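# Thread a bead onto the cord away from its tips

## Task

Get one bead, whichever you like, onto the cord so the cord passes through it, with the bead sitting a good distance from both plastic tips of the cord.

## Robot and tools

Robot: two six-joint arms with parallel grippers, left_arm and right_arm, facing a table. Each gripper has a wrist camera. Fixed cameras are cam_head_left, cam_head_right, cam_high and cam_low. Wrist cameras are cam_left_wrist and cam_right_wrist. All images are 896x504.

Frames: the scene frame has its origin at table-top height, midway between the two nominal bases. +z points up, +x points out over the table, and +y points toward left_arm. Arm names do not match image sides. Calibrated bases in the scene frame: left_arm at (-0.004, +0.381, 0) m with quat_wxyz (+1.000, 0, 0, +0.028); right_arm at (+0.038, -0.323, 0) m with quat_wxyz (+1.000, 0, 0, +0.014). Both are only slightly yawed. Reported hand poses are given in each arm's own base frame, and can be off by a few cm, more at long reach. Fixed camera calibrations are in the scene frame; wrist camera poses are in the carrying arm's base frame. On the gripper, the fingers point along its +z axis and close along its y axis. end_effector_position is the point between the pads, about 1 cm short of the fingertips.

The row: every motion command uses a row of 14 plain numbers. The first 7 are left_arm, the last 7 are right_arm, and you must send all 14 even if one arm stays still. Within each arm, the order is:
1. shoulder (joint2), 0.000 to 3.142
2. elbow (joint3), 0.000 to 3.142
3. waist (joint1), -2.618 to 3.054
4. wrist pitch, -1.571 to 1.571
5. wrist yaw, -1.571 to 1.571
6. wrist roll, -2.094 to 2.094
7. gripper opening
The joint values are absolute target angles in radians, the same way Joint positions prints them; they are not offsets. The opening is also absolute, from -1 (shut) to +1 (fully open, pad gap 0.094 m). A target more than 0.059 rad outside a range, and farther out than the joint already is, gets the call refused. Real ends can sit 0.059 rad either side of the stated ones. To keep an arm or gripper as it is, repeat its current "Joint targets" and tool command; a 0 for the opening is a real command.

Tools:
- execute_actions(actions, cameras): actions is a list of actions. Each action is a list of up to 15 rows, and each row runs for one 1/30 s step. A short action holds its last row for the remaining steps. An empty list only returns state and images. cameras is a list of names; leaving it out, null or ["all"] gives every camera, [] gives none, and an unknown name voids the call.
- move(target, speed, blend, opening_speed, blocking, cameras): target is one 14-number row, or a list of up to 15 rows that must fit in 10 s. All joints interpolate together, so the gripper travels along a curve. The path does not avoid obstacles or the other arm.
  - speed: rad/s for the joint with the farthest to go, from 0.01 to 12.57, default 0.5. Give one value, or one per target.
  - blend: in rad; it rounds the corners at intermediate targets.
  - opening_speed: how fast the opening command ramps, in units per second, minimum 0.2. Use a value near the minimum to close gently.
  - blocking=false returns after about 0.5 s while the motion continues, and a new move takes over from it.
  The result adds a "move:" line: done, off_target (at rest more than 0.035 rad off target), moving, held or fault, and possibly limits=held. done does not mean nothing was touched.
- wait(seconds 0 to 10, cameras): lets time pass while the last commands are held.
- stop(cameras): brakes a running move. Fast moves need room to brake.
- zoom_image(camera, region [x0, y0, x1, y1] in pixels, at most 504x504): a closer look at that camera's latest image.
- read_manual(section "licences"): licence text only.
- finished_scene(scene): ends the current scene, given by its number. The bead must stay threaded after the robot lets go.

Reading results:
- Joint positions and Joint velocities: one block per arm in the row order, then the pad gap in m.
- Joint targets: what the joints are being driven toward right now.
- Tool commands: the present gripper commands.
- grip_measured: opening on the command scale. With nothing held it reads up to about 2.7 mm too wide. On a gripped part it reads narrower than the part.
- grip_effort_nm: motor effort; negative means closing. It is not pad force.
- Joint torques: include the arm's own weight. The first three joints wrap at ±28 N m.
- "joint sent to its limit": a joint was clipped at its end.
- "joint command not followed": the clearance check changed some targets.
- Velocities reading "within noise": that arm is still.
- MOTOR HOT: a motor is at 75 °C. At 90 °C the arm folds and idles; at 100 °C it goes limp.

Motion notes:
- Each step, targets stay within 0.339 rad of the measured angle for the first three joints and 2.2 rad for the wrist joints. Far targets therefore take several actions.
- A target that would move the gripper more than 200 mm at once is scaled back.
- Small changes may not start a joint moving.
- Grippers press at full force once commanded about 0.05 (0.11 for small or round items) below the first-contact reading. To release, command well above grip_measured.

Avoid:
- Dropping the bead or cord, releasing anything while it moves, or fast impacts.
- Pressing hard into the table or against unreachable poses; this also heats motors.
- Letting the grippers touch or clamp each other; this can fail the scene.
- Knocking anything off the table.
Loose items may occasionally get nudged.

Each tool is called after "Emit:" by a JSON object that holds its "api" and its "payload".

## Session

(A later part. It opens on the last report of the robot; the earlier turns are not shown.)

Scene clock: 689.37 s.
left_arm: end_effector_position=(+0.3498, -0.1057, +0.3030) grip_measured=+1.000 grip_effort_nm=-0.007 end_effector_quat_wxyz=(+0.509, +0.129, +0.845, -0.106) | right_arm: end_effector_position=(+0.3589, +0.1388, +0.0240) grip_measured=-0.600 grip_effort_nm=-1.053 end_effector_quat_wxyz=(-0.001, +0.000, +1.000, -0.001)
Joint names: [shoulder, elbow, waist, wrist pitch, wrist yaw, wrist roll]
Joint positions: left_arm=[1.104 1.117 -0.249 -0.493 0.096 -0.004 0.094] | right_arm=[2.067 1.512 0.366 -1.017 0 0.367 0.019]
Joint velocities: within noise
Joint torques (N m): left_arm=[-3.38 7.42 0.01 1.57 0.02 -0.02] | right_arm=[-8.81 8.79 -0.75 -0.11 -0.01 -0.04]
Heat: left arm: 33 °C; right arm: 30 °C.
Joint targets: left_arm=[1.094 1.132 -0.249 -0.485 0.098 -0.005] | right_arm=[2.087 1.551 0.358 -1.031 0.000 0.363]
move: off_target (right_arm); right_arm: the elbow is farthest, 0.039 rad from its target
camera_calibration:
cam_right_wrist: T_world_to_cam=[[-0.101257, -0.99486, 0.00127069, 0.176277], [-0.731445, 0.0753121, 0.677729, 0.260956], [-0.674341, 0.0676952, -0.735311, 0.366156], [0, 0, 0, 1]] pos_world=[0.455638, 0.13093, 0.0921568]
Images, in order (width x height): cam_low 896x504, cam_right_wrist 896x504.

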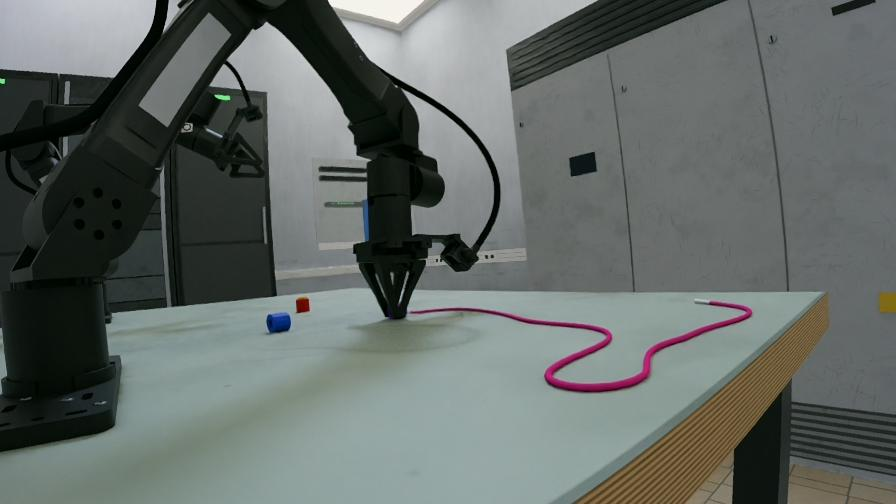

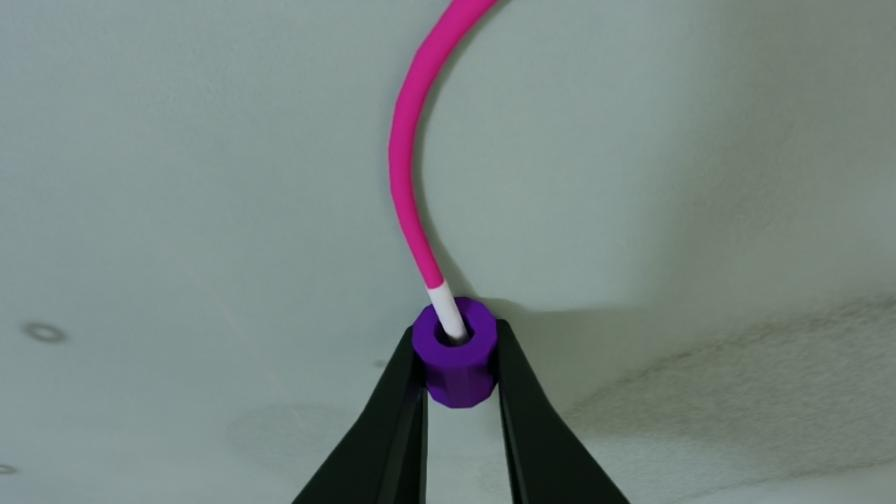

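Emit:
{"api": "move", "payload": {"target": [[1.094, 1.132, -0.249, -0.485, 0.098, -0.005, 1.0, 2.090, 1.900, 0.360, -1.376, 0.0, 0.36, -0.6], [1.094, 1.132, -0.249, -0.485, 0.098, -0.005, 1.0, 1.660, 1.040, 0.450, -0.154, 0.0, 0.15, -0.6], [1.094, 1.132, -0.249, -0.485, 0.098, -0.005, 1.0, 2.000, 0.620, 0.551, 1.390, 0.0, 0.0, -0.6]], "speed": [0.25, 0.4, 0.45], "blend": [0.05, 0.05, 0]}}

Scene clock: 1138.90 s.
left_arm: end_effector_position=(+0.3498, -0.1057, +0.3030) grip_measured=+1.000 grip_effort_nm=0.002 end_effector_quat_wxyz=(+0.509, +0.129, +0.845, -0.106) | right_arm: end_effector_position=(+0.4165, +0.2524, +0.1319) grip_measured=-0.600 grip_effort_nm=-1.053 end_effector_quat_wxyz=(+0.677, -0.190, +0.685, +0.189)
Joint names: [shoulder, elbow, waist, wrist pitch, wrist yaw, wrist roll]
Joint positions: left_arm=[1.104 1.117 -0.249 -0.493 0.096 -0.004 0.094] | right_arm=[1.984 0.635 0.543 1.338 0 0.002 0.019]
Joint velocities: within noise
Joint torques (N m): left_arm=[-3.4 7.43 0.01 1.56 0.02 -0.02] | right_arm=[-7.02 3.3 0.73 2.32 -0.02 -0.01]
Heat: left arm: 33 °C; right arm: 32 °C.
Joint targets: left_arm=[1.094 1.132 -0.249 -0.485 0.098 -0.005] | right_arm=[2.000 0.620 0.551 1.390 0.000 0.000]
move: off_target (right_arm); right_arm: the wrist pitch is farthest, 0.052 rad from its target
camera_calibration:
cam_right_wrist: T_world_to_cam=[[0.512573, -0.85249, -0.102612, 0.0170534], [-0.625058, -0.288524, -0.725297, 0.45393], [0.588703, 0.435906, -0.680746, -0.149572], [0, 0, 0, 1]] pos_world=[0.363045, 0.210707, 0.229164]

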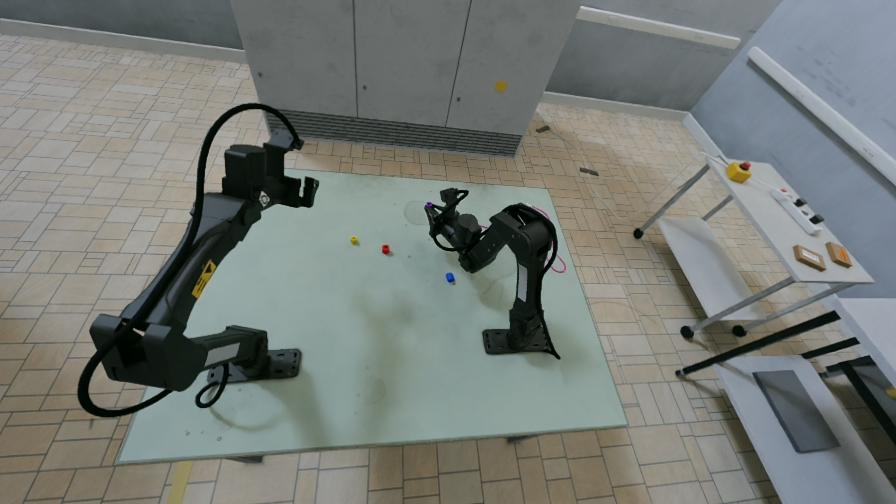

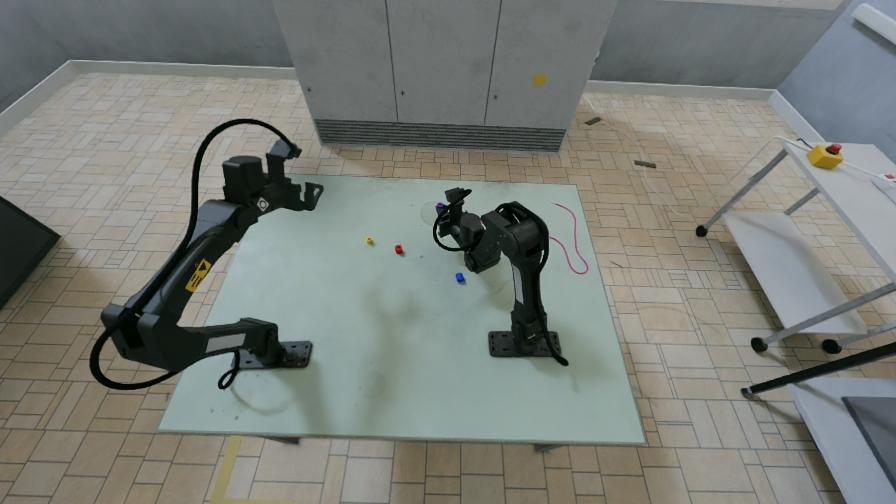

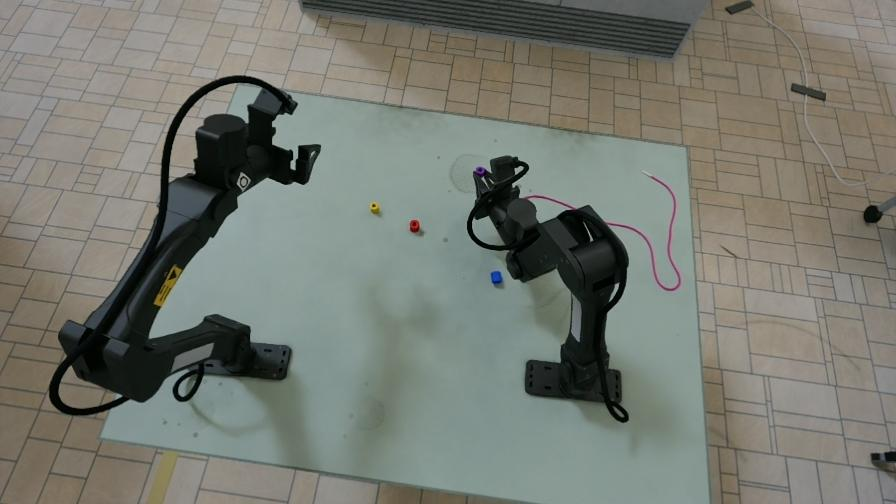

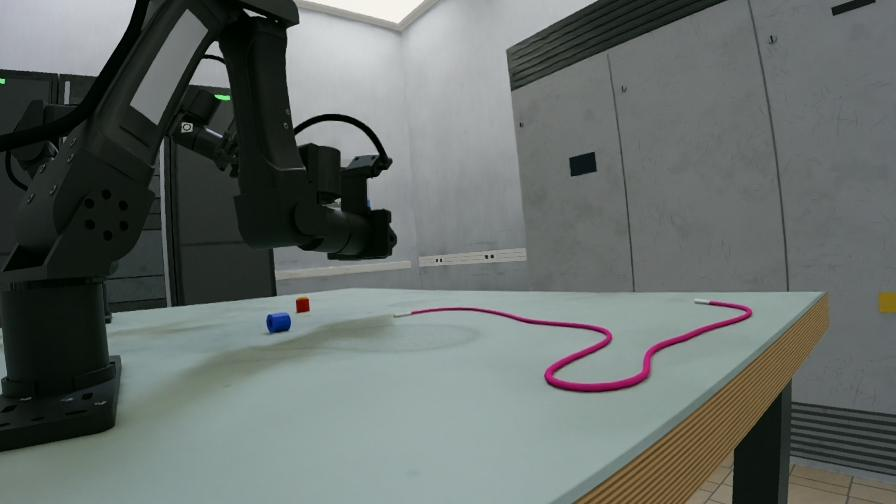

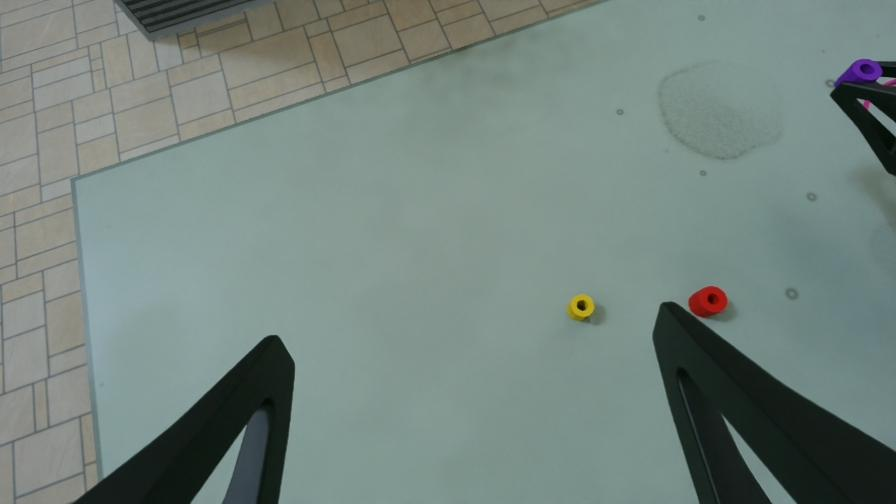

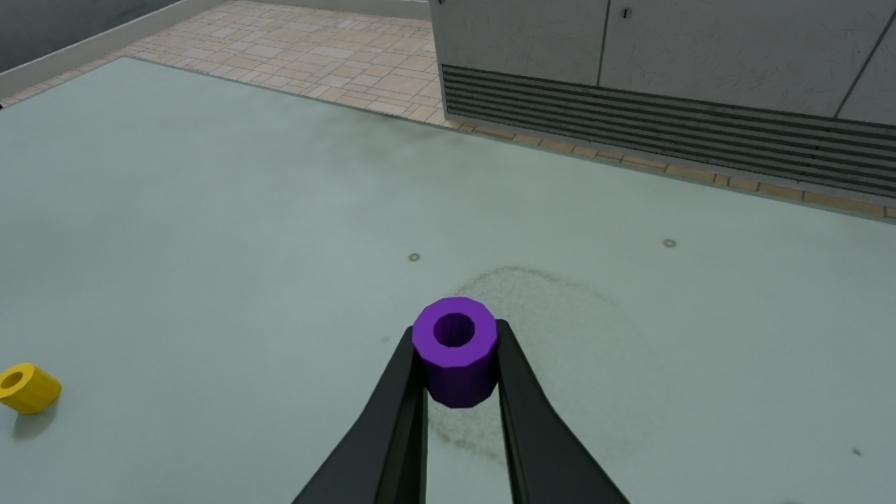

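Emit:
{"api": "move", "payload": {"target": [[1.094, 1.132, -0.249, -0.485, 0.098, -0.005, 1.0, 1.660, 1.040, 0.70, -0.154, 0.0, -0.4, -0.6], [1.094, 1.132, -0.249, -0.485, 0.098, -0.005, 1.0, 2.305, 2.165, 0.889, -1.428, 0.0, -1.386, -0.6]], "speed": [0.5, 0.5], "blend": [0.05, 0], "cameras": ["cam_high", "cam_low", "cam_right_wrist"]}}

Scene clock: 1229.17 s.
left_arm: end_effector_position=(+0.3498, -0.1057, +0.3030) grip_measured=+1.000 grip_effort_nm=-0.002 end_effector_quat_wxyz=(+0.509, +0.129, +0.845, -0.106) | right_arm: end_effector_position=(+0.2816, +0.3445, +0.0905) grip_measured=-0.600 grip_effort_nm=-1.057 end_effector_quat_wxyz=(-0.002, +0.905, -0.426, +0.001)
Joint names: [shoulder, elbow, waist, wrist pitch, wrist yaw, wrist roll]
Joint positions: left_arm=[1.104 1.117 -0.249 -0.493 0.096 -0.004 0.094] | right_arm=[2.283 2.124 0.884 -1.407 0.001 -1.378 0.019]
Joint velocities: within noise
Joint torques (N m): left_arm=[-3.4 7.43 0.01 1.56 0.02 -0.02] | right_arm=[-10.61 9.18 0.46 -0.19 -0.02 -0.1]
Heat: left arm: 33 °C; right arm: 34 °C.
Joint targets: left_arm=[1.094 1.132 -0.249 -0.485 0.098 -0.005] | right_arm=[2.305 2.165 0.889 -1.428 0.000 -1.386]
move: off_target (right_arm); right_arm: the elbow is farthest, 0.041 rad from its target
camera_calibration:
cam_right_wrist: T_world_to_cam=[[0.830972, 0.556291, 0.00509135, -0.424211], [0.407126, -0.614339, 0.675896, 0.0609722], [0.379123, -0.559578, -0.736979, 0.268683], [0, 0, 0, 1]] pos_world=[0.22582, 0.423792, 0.158963]
Images, in order (width x height): cam_high 896x504, cam_low 896x504, cam_right_wrist 896x504.

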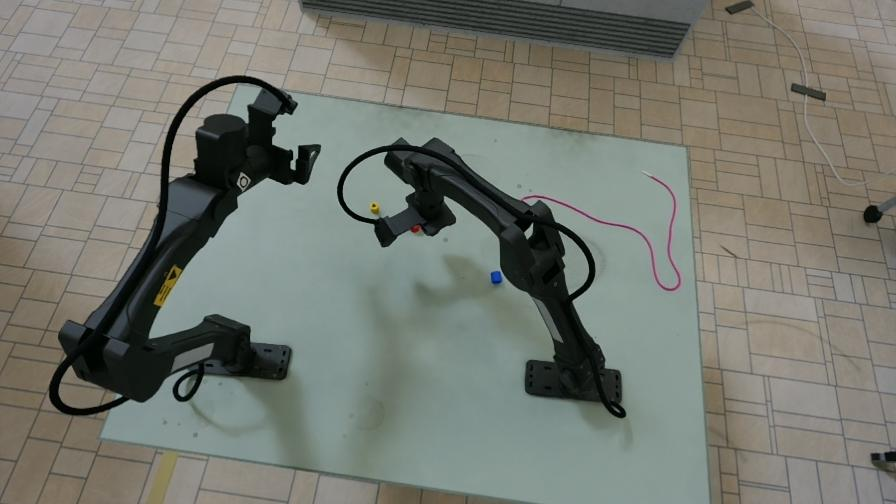

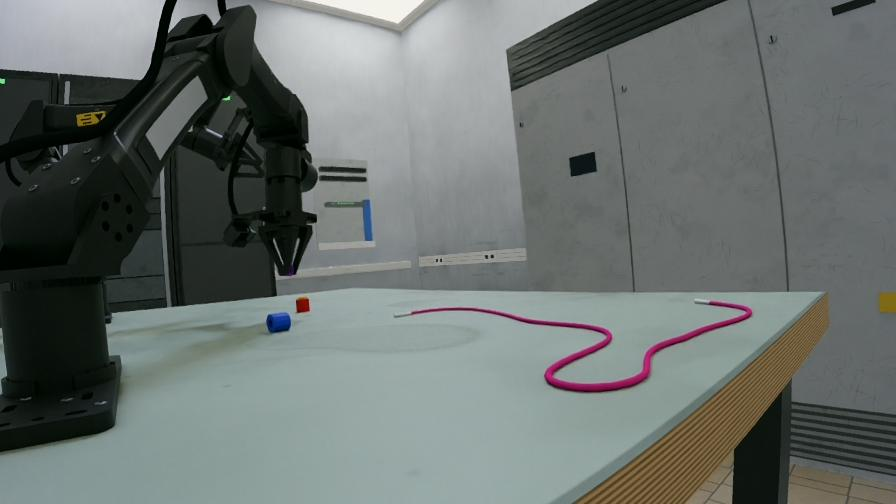

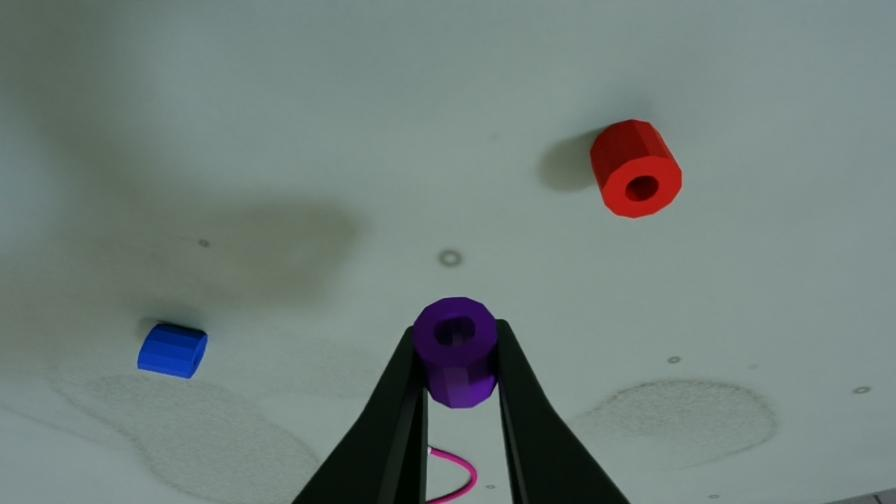

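Emit:
{"api": "move", "payload": {"target": [1.094, 1.132, -0.249, -0.485, 0.098, -0.005, 1.0, 2.318, 1.918, 0.889, -1.182, 0.0, -1.388, -0.6], "speed": 0.3, "cameras": ["cam_low", "cam_right_wrist"]}}

Emit:
{"api": "zoom_image", "payload": {"camera": "cam_low", "region": [230, 240, 350, 340]}}

Scene clock: 1241.10 s.
left_arm: end_effector_position=(+0.3498, -0.1057, +0.3030) grip_measured=+1.000 grip_effort_nm=0.002 end_effector_quat_wxyz=(+0.509, +0.129, +0.845, -0.106) | right_arm: end_effector_position=(+0.2832, +0.3463, +0.0356) grip_measured=-0.600 grip_effort_nm=-1.057 end_effector_quat_wxyz=(-0.003, +0.905, -0.425, +0.002)
Joint names: [shoulder, elbow, waist, wrist pitch, wrist yaw, wrist roll]
Joint positions: left_arm=[1.104 1.117 -0.249 -0.493 0.096 -0.004 0.094] | right_arm=[2.3 1.934 0.884 -1.2 0.002 -1.38 0.019]
Joint velocities: within noise
Joint torques (N m): left_arm=[-3.38 7.43 0.01 1.56 0.02 -0.02] | right_arm=[-10.96 4.83 0.46 0.19 -0.03 -0.07]
Heat: left arm: 33 °C; right arm: 31 °C.
Joint targets: left_arm=[1.094 1.132 -0.249 -0.485 0.098 -0.005] | right_arm=[2.318 1.918 0.889 -1.182 0.000 -1.388]
move: done
camera_calibration:
cam_right_wrist: T_world_to_cam=[[0.829693, 0.558188, 0.00602423, -0.42651], [0.407823, -0.613488, 0.67625, 0.0980453], [0.38117, -0.558622, -0.736648, 0.227649], [0, 0, 0, 1]] pos_world=[0.227114, 0.425392, 0.103963]
Images, in order (width x height): cam_low 896x504, cam_right_wrist 896x504.

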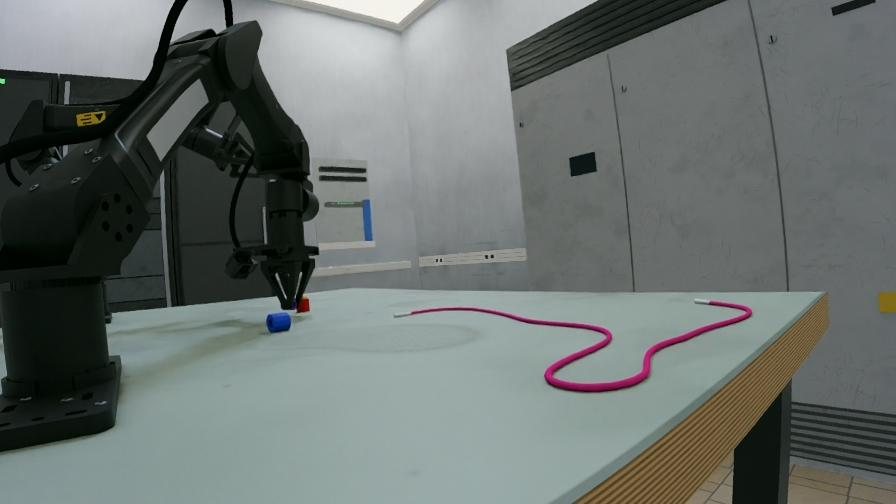

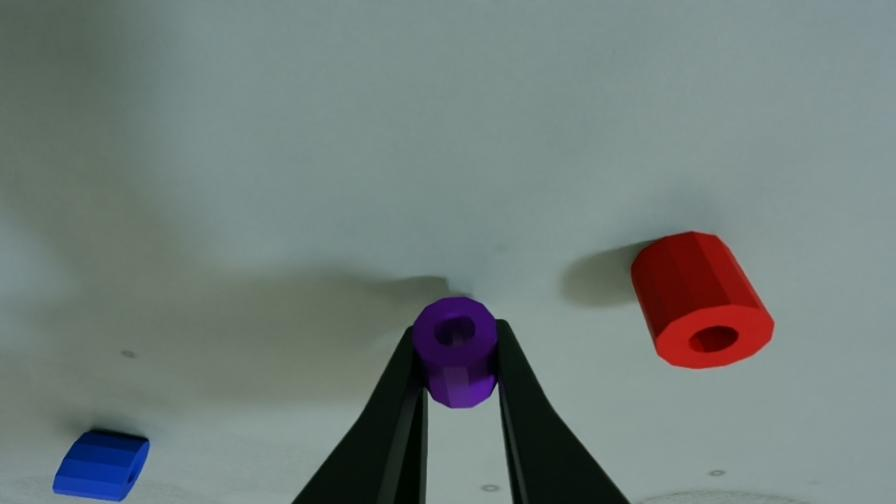

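Scaled by 4.200 from the camera's 896x504 image, which has a finer 1280x720 frame.

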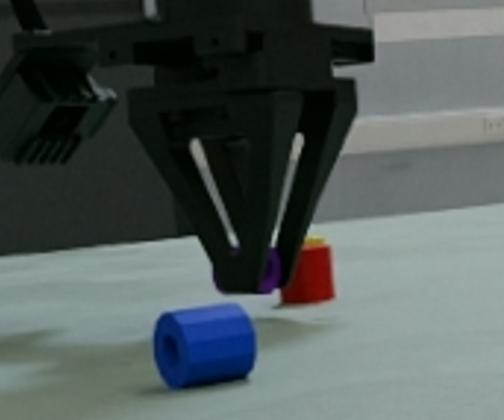

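Emit:
{"api": "move", "payload": {"target": [1.094, 1.132, -0.249, -0.485, 0.098, -0.005, 1.0, 2.331, 1.918, 0.889, -1.182, 0.0, -1.388, -0.6], "speed": 0.1, "cameras": ["cam_low"]}}

Emit:
{"api": "zoom_image", "payload": {"camera": "cam_low", "region": [260, 280, 320, 330]}}

Scene clock: 1294.43 s.
left_arm: end_effector_position=(+0.3498, -0.1057, +0.3030) grip_measured=+1.000 grip_effort_nm=0.002 end_effector_quat_wxyz=(+0.509, +0.129, +0.845, -0.106) | right_arm: end_effector_position=(+0.2829, +0.3458, +0.0315) grip_measured=-0.600 grip_effort_nm=-1.053 end_effector_quat_wxyz=(+0.002, +0.905, -0.425, +0.001)
Joint names: [shoulder, elbow, waist, wrist pitch, wrist yaw, wrist roll]
Joint positions: left_arm=[1.104 1.117 -0.249 -0.493 0.096 -0.004 0.094] | right_arm=[2.309 1.934 0.884 -1.198 0.002 -1.381 0.019]
Joint velocities: within noise
Joint torques (N m): left_arm=[-3.4 7.42 0.01 1.57 0.03 -0.02] | right_arm=[-10.69 4.78 0.44 0.16 -0.03 -0.06]
Heat: left arm: 33 °C; right arm: 31 °C.
Joint targets: left_arm=[1.094 1.132 -0.249 -0.485 0.098 -0.005] | right_arm=[2.331 1.918 0.889 -1.182 0.000 -1.388]
move: done
Images, in order (width x height): cam_low 896x504.

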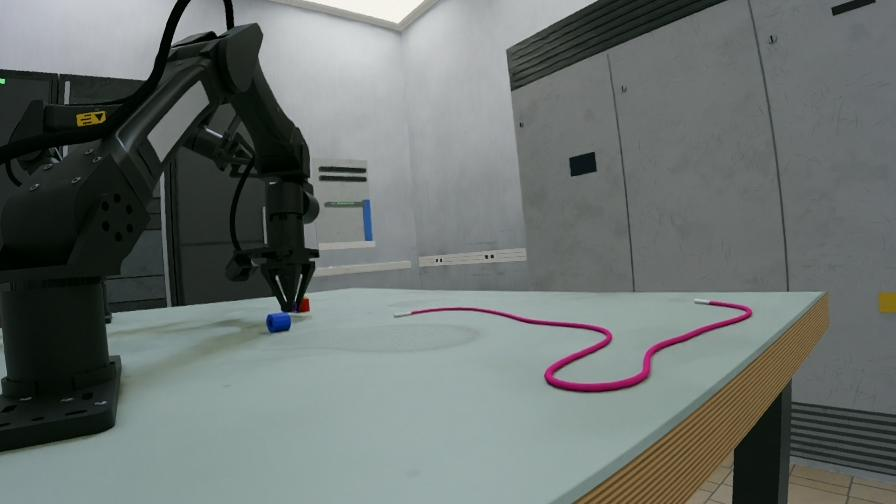

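Scaled by 8.400 from the camera's 896x504 image, which has a finer 1280x720 frame.

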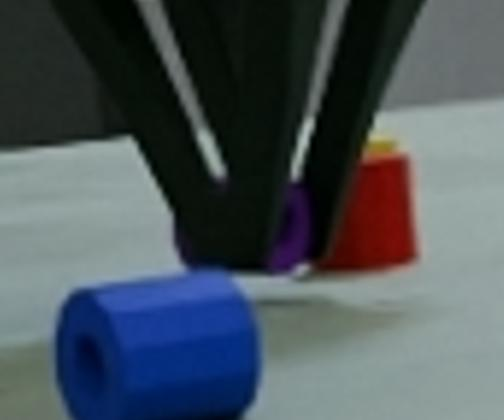

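Emit:
{"api": "move", "payload": {"target": [1.094, 1.132, -0.249, -0.485, 0.098, -0.005, 1.0, 2.343, 1.918, 0.889, -1.182, 0.0, -1.388, -0.6], "speed": 0.1, "cameras": ["cam_low"]}}

Emit:
{"api": "zoom_image", "payload": {"camera": "cam_low", "region": [260, 280, 320, 330]}}

Scene clock: 1301.87 s.
left_arm: end_effector_position=(+0.3498, -0.1057, +0.3030) grip_measured=+1.000 grip_effort_nm=-0.002 end_effector_quat_wxyz=(+0.509, +0.129, +0.845, -0.106) | right_arm: end_effector_position=(+0.2822, +0.3450, +0.0264) grip_measured=-0.600 grip_effort_nm=-1.053 end_effector_quat_wxyz=(+0.007, +0.905, -0.425, -0.001)
Joint names: [shoulder, elbow, waist, wrist pitch, wrist yaw, wrist roll]
Joint positions: left_arm=[1.104 1.117 -0.249 -0.493 0.096 -0.004 0.094] | right_arm=[2.321 1.934 0.884 -1.198 0.002 -1.381 0.019]
Joint velocities: within noise
Joint torques (N m): left_arm=[-3.4 7.43 0.01 1.56 0.02 -0.02] | right_arm=[-10.84 4.59 0.43 0.15 -0.03 -0.06]
Heat: left arm: 33 °C; right arm: 31 °C.
Joint targets: left_arm=[1.094 1.132 -0.249 -0.485 0.098 -0.005] | right_arm=[2.343 1.918 0.889 -1.182 0.000 -1.388]
move: done
Images, in order (width x height): cam_low 896x504.

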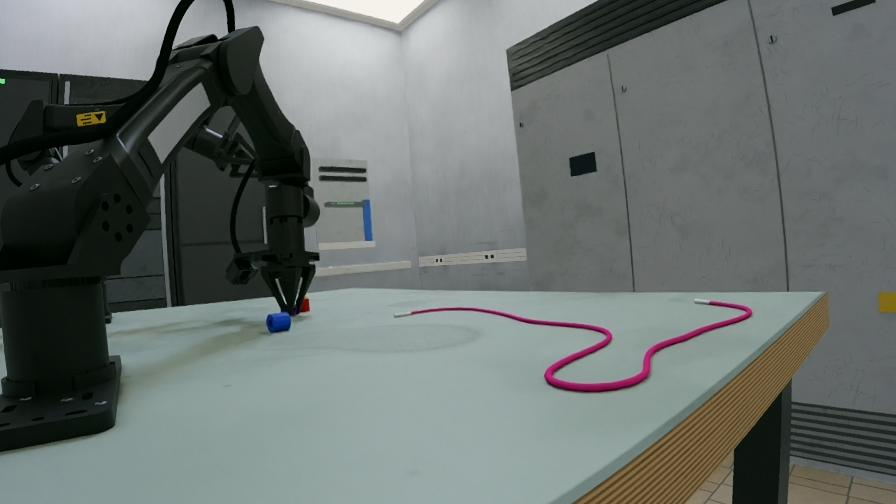

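Scaled by 8.400 from the camera's 896x504 image, which has a finer 1280x720 frame.

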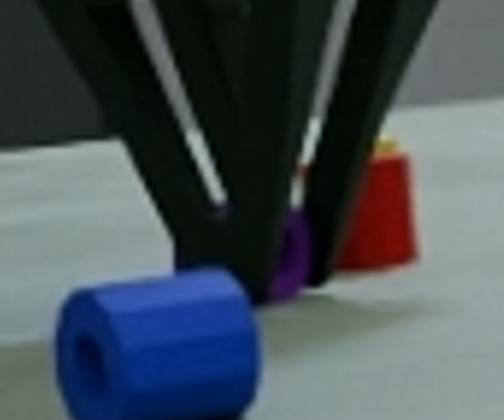

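Emit:
{"api": "move", "payload": {"target": [1.094, 1.132, -0.249, -0.485, 0.098, -0.005, 1.0, 2.350, 1.918, 0.889, -1.182, 0.0, -1.388, -0.6], "speed": 0.1, "cameras": ["cam_low", "cam_right_wrist"]}}

Emit:
{"api": "zoom_image", "payload": {"camera": "cam_low", "region": [260, 280, 320, 330]}}

Scene clock: 1307.60 s.
left_arm: end_effector_position=(+0.3498, -0.1057, +0.3030) grip_measured=+1.000 grip_effort_nm=-0.002 end_effector_quat_wxyz=(+0.509, +0.129, +0.845, -0.106) | right_arm: end_effector_position=(+0.2822, +0.3449, +0.0261) grip_measured=-0.600 grip_effort_nm=-1.053 end_effector_quat_wxyz=(+0.008, +0.905, -0.425, -0.001)
Joint names: [shoulder, elbow, waist, wrist pitch, wrist yaw, wrist roll]
Joint positions: left_arm=[1.104 1.117 -0.249 -0.493 0.096 -0.004 0.094] | right_arm=[2.322 1.934 0.884 -1.198 0.002 -1.381 0.019]
Joint velocities: within noise
Joint torques (N m): left_arm=[-3.4 7.43 0.02 1.56 0.02 -0.02] | right_arm=[-10.22 4.72 0.46 0.14 -0.04 -0.07]
Heat: left arm: 33 °C; right arm: 31 °C.
Joint targets: left_arm=[1.094 1.132 -0.249 -0.485 0.098 -0.005] | right_arm=[2.350 1.918 0.889 -1.182 0.000 -1.388]
move: done
camera_calibration:
cam_right_wrist: T_world_to_cam=[[0.829383, 0.558506, -0.0139726, -0.424446], [0.416932, -0.60211, 0.680904, 0.097355], [0.371876, -0.570556, -0.732239, 0.226916], [0, 0, 0, 1]] pos_world=[0.227053, 0.425143, 0.093937]
Images, in order (width x height): cam_low 896x504, cam_right_wrist 896x504.

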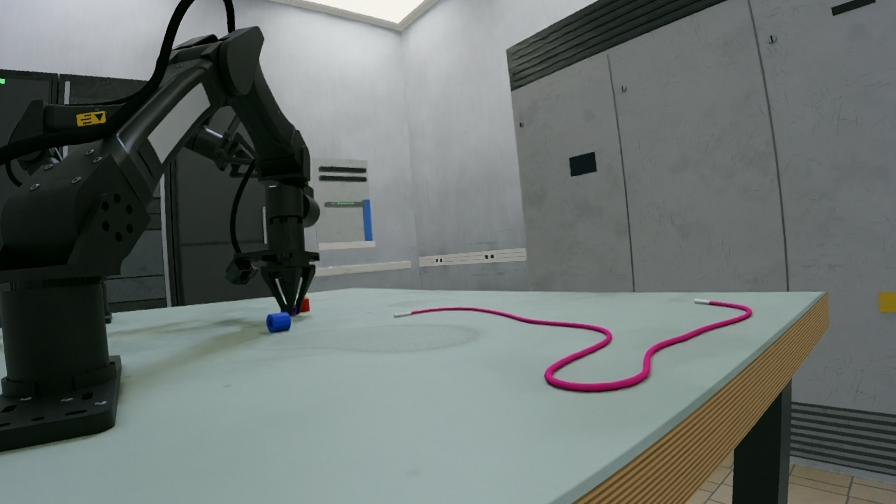

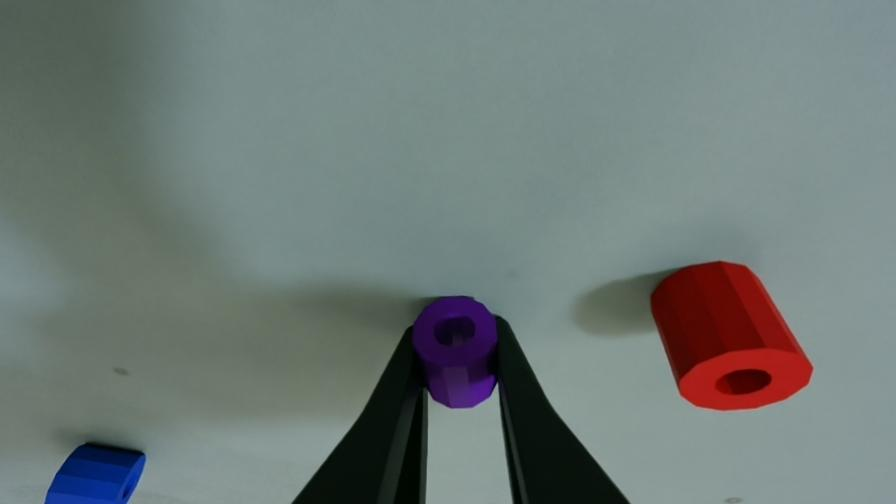

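Scaled by 8.400 from the camera's 896x504 image, which has a finer 1280x720 frame.

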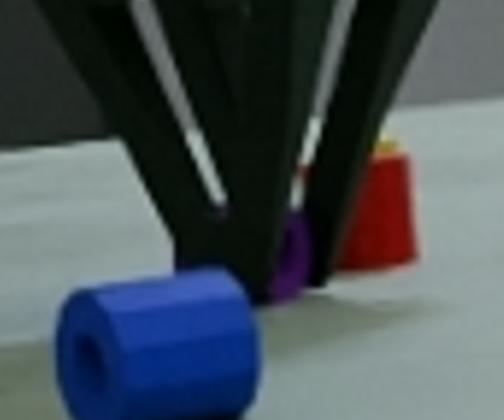

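Emit:
{"api": "move", "payload": {"target": [1.094, 1.132, -0.249, -0.485, 0.098, -0.005, 1.0, 2.350, 1.918, 0.889, -1.182, 0.0, -1.388, -0.2], "speed": 0.1, "opening_speed": 0.4, "cameras": ["cam_right_wrist"]}}

Scene clock: 1317.87 s.
left_arm: end_effector_position=(+0.3498, -0.1057, +0.3030) grip_measured=+1.000 grip_effort_nm=-0.002 end_effector_quat_wxyz=(+0.509, +0.129, +0.845, -0.106) | right_arm: end_effector_position=(+0.2807, +0.3430, +0.0255) grip_measured=-0.203 grip_effort_nm=0.154 end_effector_quat_wxyz=(+0.013, +0.905, -0.424, -0.002)
Joint names: [shoulder, elbow, waist, wrist pitch, wrist yaw, wrist roll]
Joint positions: left_arm=[1.104 1.117 -0.249 -0.493 0.096 -0.004 0.094] | right_arm=[2.323 1.934 0.884 -1.208 0.002 -1.381 0.037]
Joint velocities: within noise
Joint torques (N m): left_arm=[-3.38 7.45 0.01 1.56 0.02 -0.02] | right_arm=[-10.47 4.74 0.43 0.22 -0.04 -0.07]
Heat: left arm: 33 °C; right arm: 31 °C.
Joint targets: left_arm=[1.094 1.132 -0.249 -0.485 0.098 -0.005] | right_arm=[2.350 1.918 0.889 -1.182 0.000 -1.388]
move: done
camera_calibration:
cam_right_wrist: T_world_to_cam=[[0.828858, 0.55894, -0.0240859, -0.421839], [0.421794, -0.596041, 0.683246, 0.0938228], [0.367537, -0.576473, -0.729791, 0.229089], [0, 0, 0, 1]] pos_world=[0.225872, 0.423768, 0.092923]
Images, in order (width x height): cam_right_wrist 896x504.

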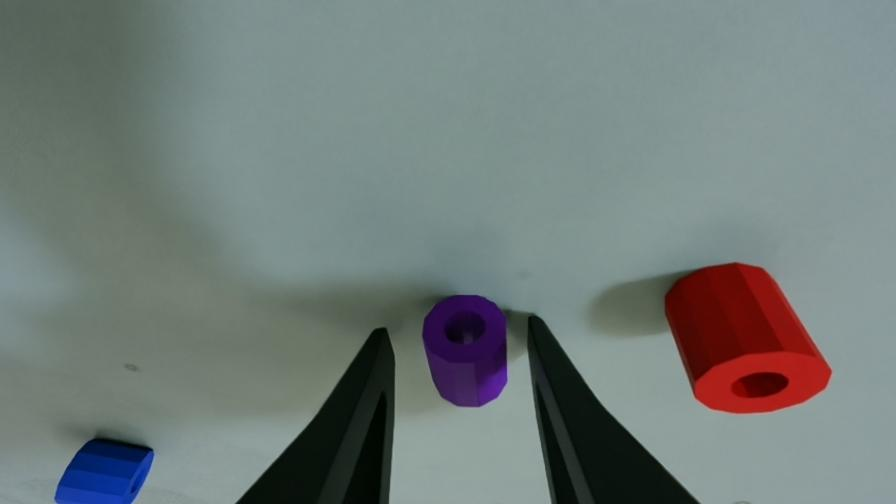

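Emit:
{"api": "move", "payload": {"target": [[1.094, 1.132, -0.249, -0.485, 0.098, -0.005, 1.0, 2.310, 2.165, 0.889, -1.428, 0.0, -1.386, -0.2], [1.094, 1.132, -0.249, -0.485, 0.098, -0.005, 1.0, 2.033, 1.860, 0.370, -1.391, 0.0, 0.375, -0.2], [2.460, 2.405, -0.904, -1.508, 0.0, 0.0, 0.0, 2.033, 1.860, 0.370, -1.391, 0.0, 0.375, -0.2]], "speed": [0.3, 0.7, 0.6], "cameras": ["cam_high", "cam_left_wrist", "cam_right_wrist", "cam_low"]}}

Scene clock: 1358.57 s.
left_arm: end_effector_position=(+0.2901, -0.3713, +0.0820) grip_measured=+0.002 grip_effort_nm=-0.100 end_effector_quat_wxyz=(-0.001, +0.436, +0.900, -0.003) | right_arm: end_effector_position=(+0.3651, +0.1424, +0.1096) grip_measured=-0.203 grip_effort_nm=0.134 end_effector_quat_wxyz=(-0.017, -0.001, +1.000, -0.008)
Joint names: [shoulder, elbow, waist, wrist pitch, wrist yaw, wrist roll]
Joint positions: left_arm=[2.447 2.377 -0.908 -1.501 0.006 -0.004 0.047] | right_arm=[2.082 1.878 0.371 -1.403 0.003 0.369 0.037]
Joint velocities: within noise
Joint torques (N m): left_arm=[-11.86 7.41 0.28 0.27 -0.06 0.02] | right_arm=[-14.65 4.63 -0.06 0.05 -0.06 0.09]
Heat: left arm: 32 °C; right arm: 36 °C.
Joint targets: left_arm=[2.460 2.405 -0.904 -1.508 0.000 0.000] | right_arm=[2.033 1.860 0.370 -1.391 0.000 0.375]
move: off_target (right_arm); right_arm: the shoulder is farthest, 0.049 rad from its target
camera_calibration:
cam_left_wrist: T_world_to_cam=[[-0.858755, -0.512329, 0.00764076, 0.0627], [-0.373372, 0.635912, 0.675433, 0.314959], [-0.350902, 0.577179, -0.737382, 0.489757], [0, 0, 0, 1]] pos_world=[0.343298, -0.450841, 0.147925]
cam_right_wrist: T_world_to_cam=[[-0.0981283, -0.994979, 0.01971, 0.177179], [-0.710121, 0.0838828, 0.699065, 0.195906], [-0.697208, 0.0546016, -0.714787, 0.44095], [0, 0, 0, 1]] pos_world=[0.463937, 0.13578, 0.174742]
Images, in order (width x height): cam_high 896x504, cam_low 896x504, cam_left_wrist 896x504, cam_right_wrist 896x504.

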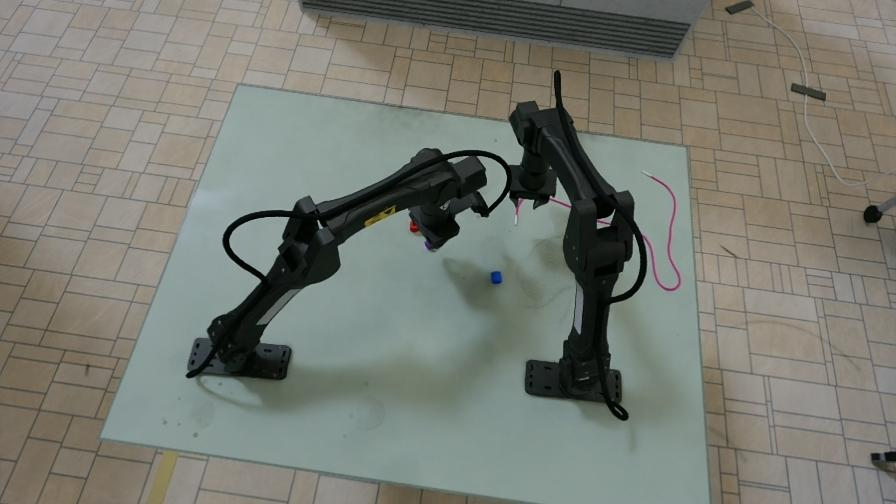

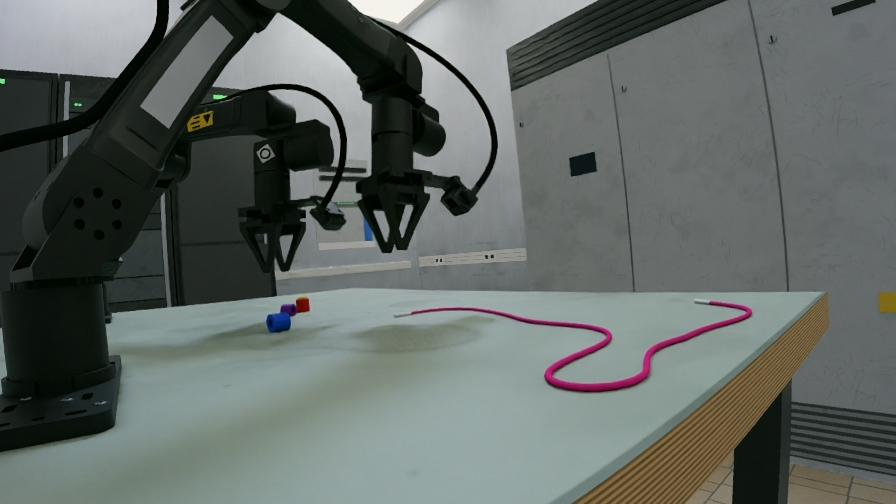

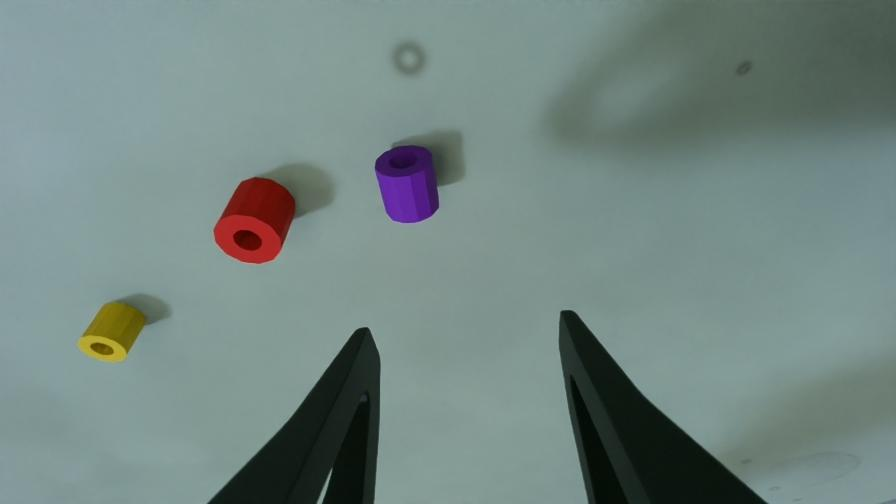

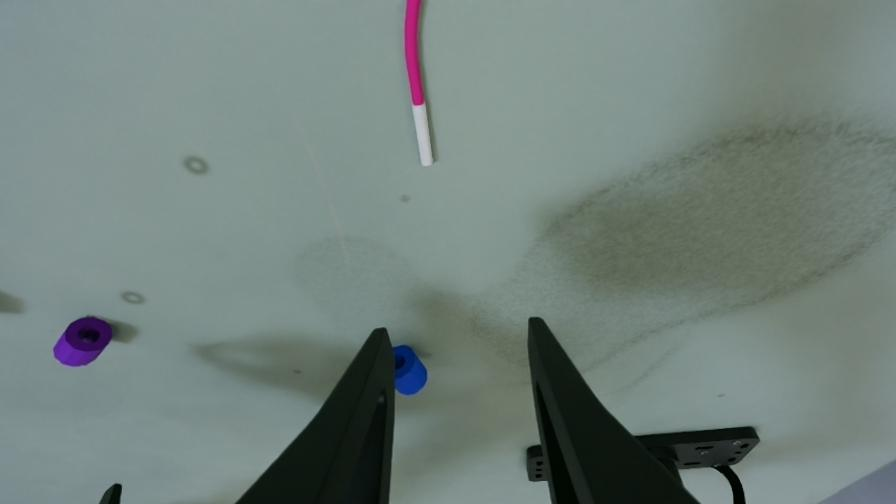

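Emit:
{"api": "move", "payload": {"target": [2.462, 2.220, -0.866, -1.340, -0.004, 0.055, 0.0, 2.305, 1.945, 0.339, -1.174, 0.0, 0.341, -0.2], "speed": 0.4, "cameras": ["cam_left_wrist", "cam_right_wrist", "cam_low"]}}

Scene clock: 1429.60 s.
left_arm: end_effector_position=(+0.3045, -0.3617, +0.0433) grip_measured=+0.002 grip_effort_nm=-0.095 end_effector_quat_wxyz=(-0.004, +0.444, +0.896, +0.001) | right_arm: end_effector_position=(+0.4138, +0.1494, +0.0309) grip_measured=-0.203 grip_effort_nm=0.134 end_effector_quat_wxyz=(-0.007, -0.001, +1.000, -0.004)
Joint names: [shoulder, elbow, waist, wrist pitch, wrist yaw, wrist roll]
Joint positions: left_arm=[2.447 2.222 -0.873 -1.354 0.001 0.048 0.047] | right_arm=[2.294 1.905 0.345 -1.198 0.003 0.345 0.037]
Joint velocities: within noise
Joint torques (N m): left_arm=[-11.79 5.08 0.53 0.45 -0.06 0.04] | right_arm=[-11.37 9.05 -0.54 0.22 -0.04 0]
Heat: left arm: 29 °C; right arm: 41 °C.
Joint targets: left_arm=[2.462 2.220 -0.866 -1.340 -0.004 0.055] | right_arm=[2.305 1.945 0.339 -1.174 0.000 0.341]
move: off_target (right_arm); right_arm: the elbow is farthest, 0.040 rad from its target
camera_calibration:
cam_left_wrist: T_world_to_cam=[[-0.867604, -0.497238, 0.00423007, 0.0885908], [-0.361163, 0.635976, 0.681979, 0.336418], [-0.341796, 0.59016, -0.73136, 0.462318], [0, 0, 0, 1]] pos_world=[0.356382, -0.442745, 0.108317]
cam_right_wrist: T_world_to_cam=[[-0.099619, -0.99498, 0.0095365, 0.191538], [-0.72332, 0.0789949, 0.685979, 0.291386], [-0.683289, 0.0614387, -0.727559, 0.411876], [0, 0, 0, 1]] pos_world=[0.511277, 0.142253, 0.0979527]
Images, in order (width x height): cam_low 896x504, cam_left_wrist 896x504, cam_right_wrist 896x504.

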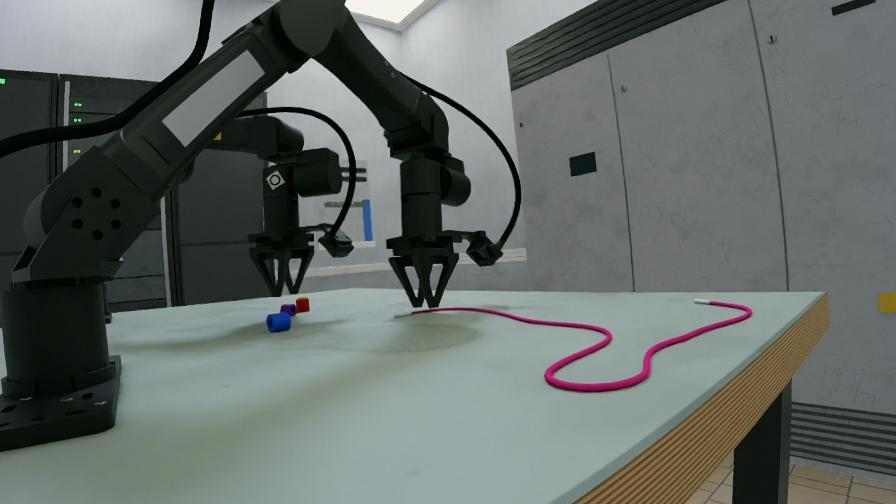

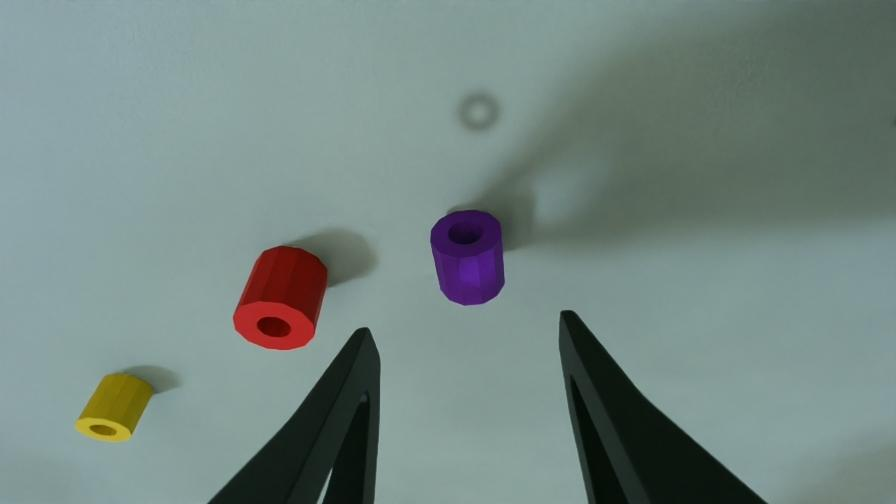

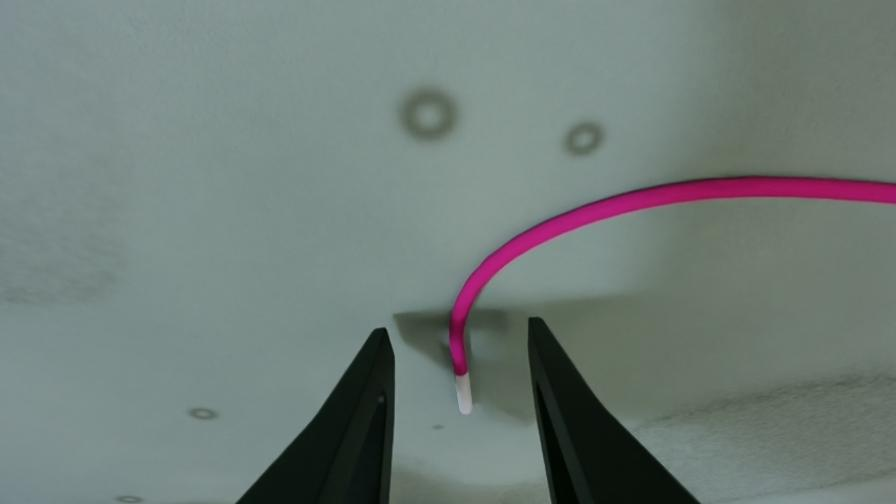

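Emit:
{"api": "move", "payload": {"target": [2.462, 2.220, -0.866, -1.340, -0.004, 0.055, 0.0, 2.196, 1.920, 0.361, -1.174, 0.0, 0.361, -0.2], "speed": 0.3, "cameras": []}}

Scene clock: 1462.77 s.
left_arm: end_effector_position=(+0.3047, -0.3619, +0.0433) grip_measured=+0.002 grip_effort_nm=-0.095 end_effector_quat_wxyz=(-0.003, +0.445, +0.896, +0.001) | right_arm: end_effector_position=(+0.4168, +0.1545, +0.0540) grip_measured=-0.203 grip_effort_nm=0.134 end_effector_quat_wxyz=(+0.019, +0.000, +1.000, +0.006)
Joint names: [shoulder, elbow, waist, wrist pitch, wrist yaw, wrist roll]
Joint positions: left_arm=[2.447 2.222 -0.873 -1.353 0.001 0.049 0.047] | right_arm=[2.239 1.905 0.354 -1.197 0.003 0.354 0.037]
Joint velocities: within noise
Joint torques (N m): left_arm=[-11.79 5.11 0.53 0.44 -0.06 0.05] | right_arm=[-15.5 7.25 0.59 0.31 -0.05 0.08]
Heat: left arm: 27 °C; right arm: 34 °C.
Joint targets: left_arm=[2.462 2.220 -0.866 -1.340 -0.004 0.055] | right_arm=[2.196 1.920 0.361 -1.174 0.000 0.361]
move: off_target (right_arm); right_arm: the shoulder is farthest, 0.043 rad from its target
No camera images: "cameras" was empty.


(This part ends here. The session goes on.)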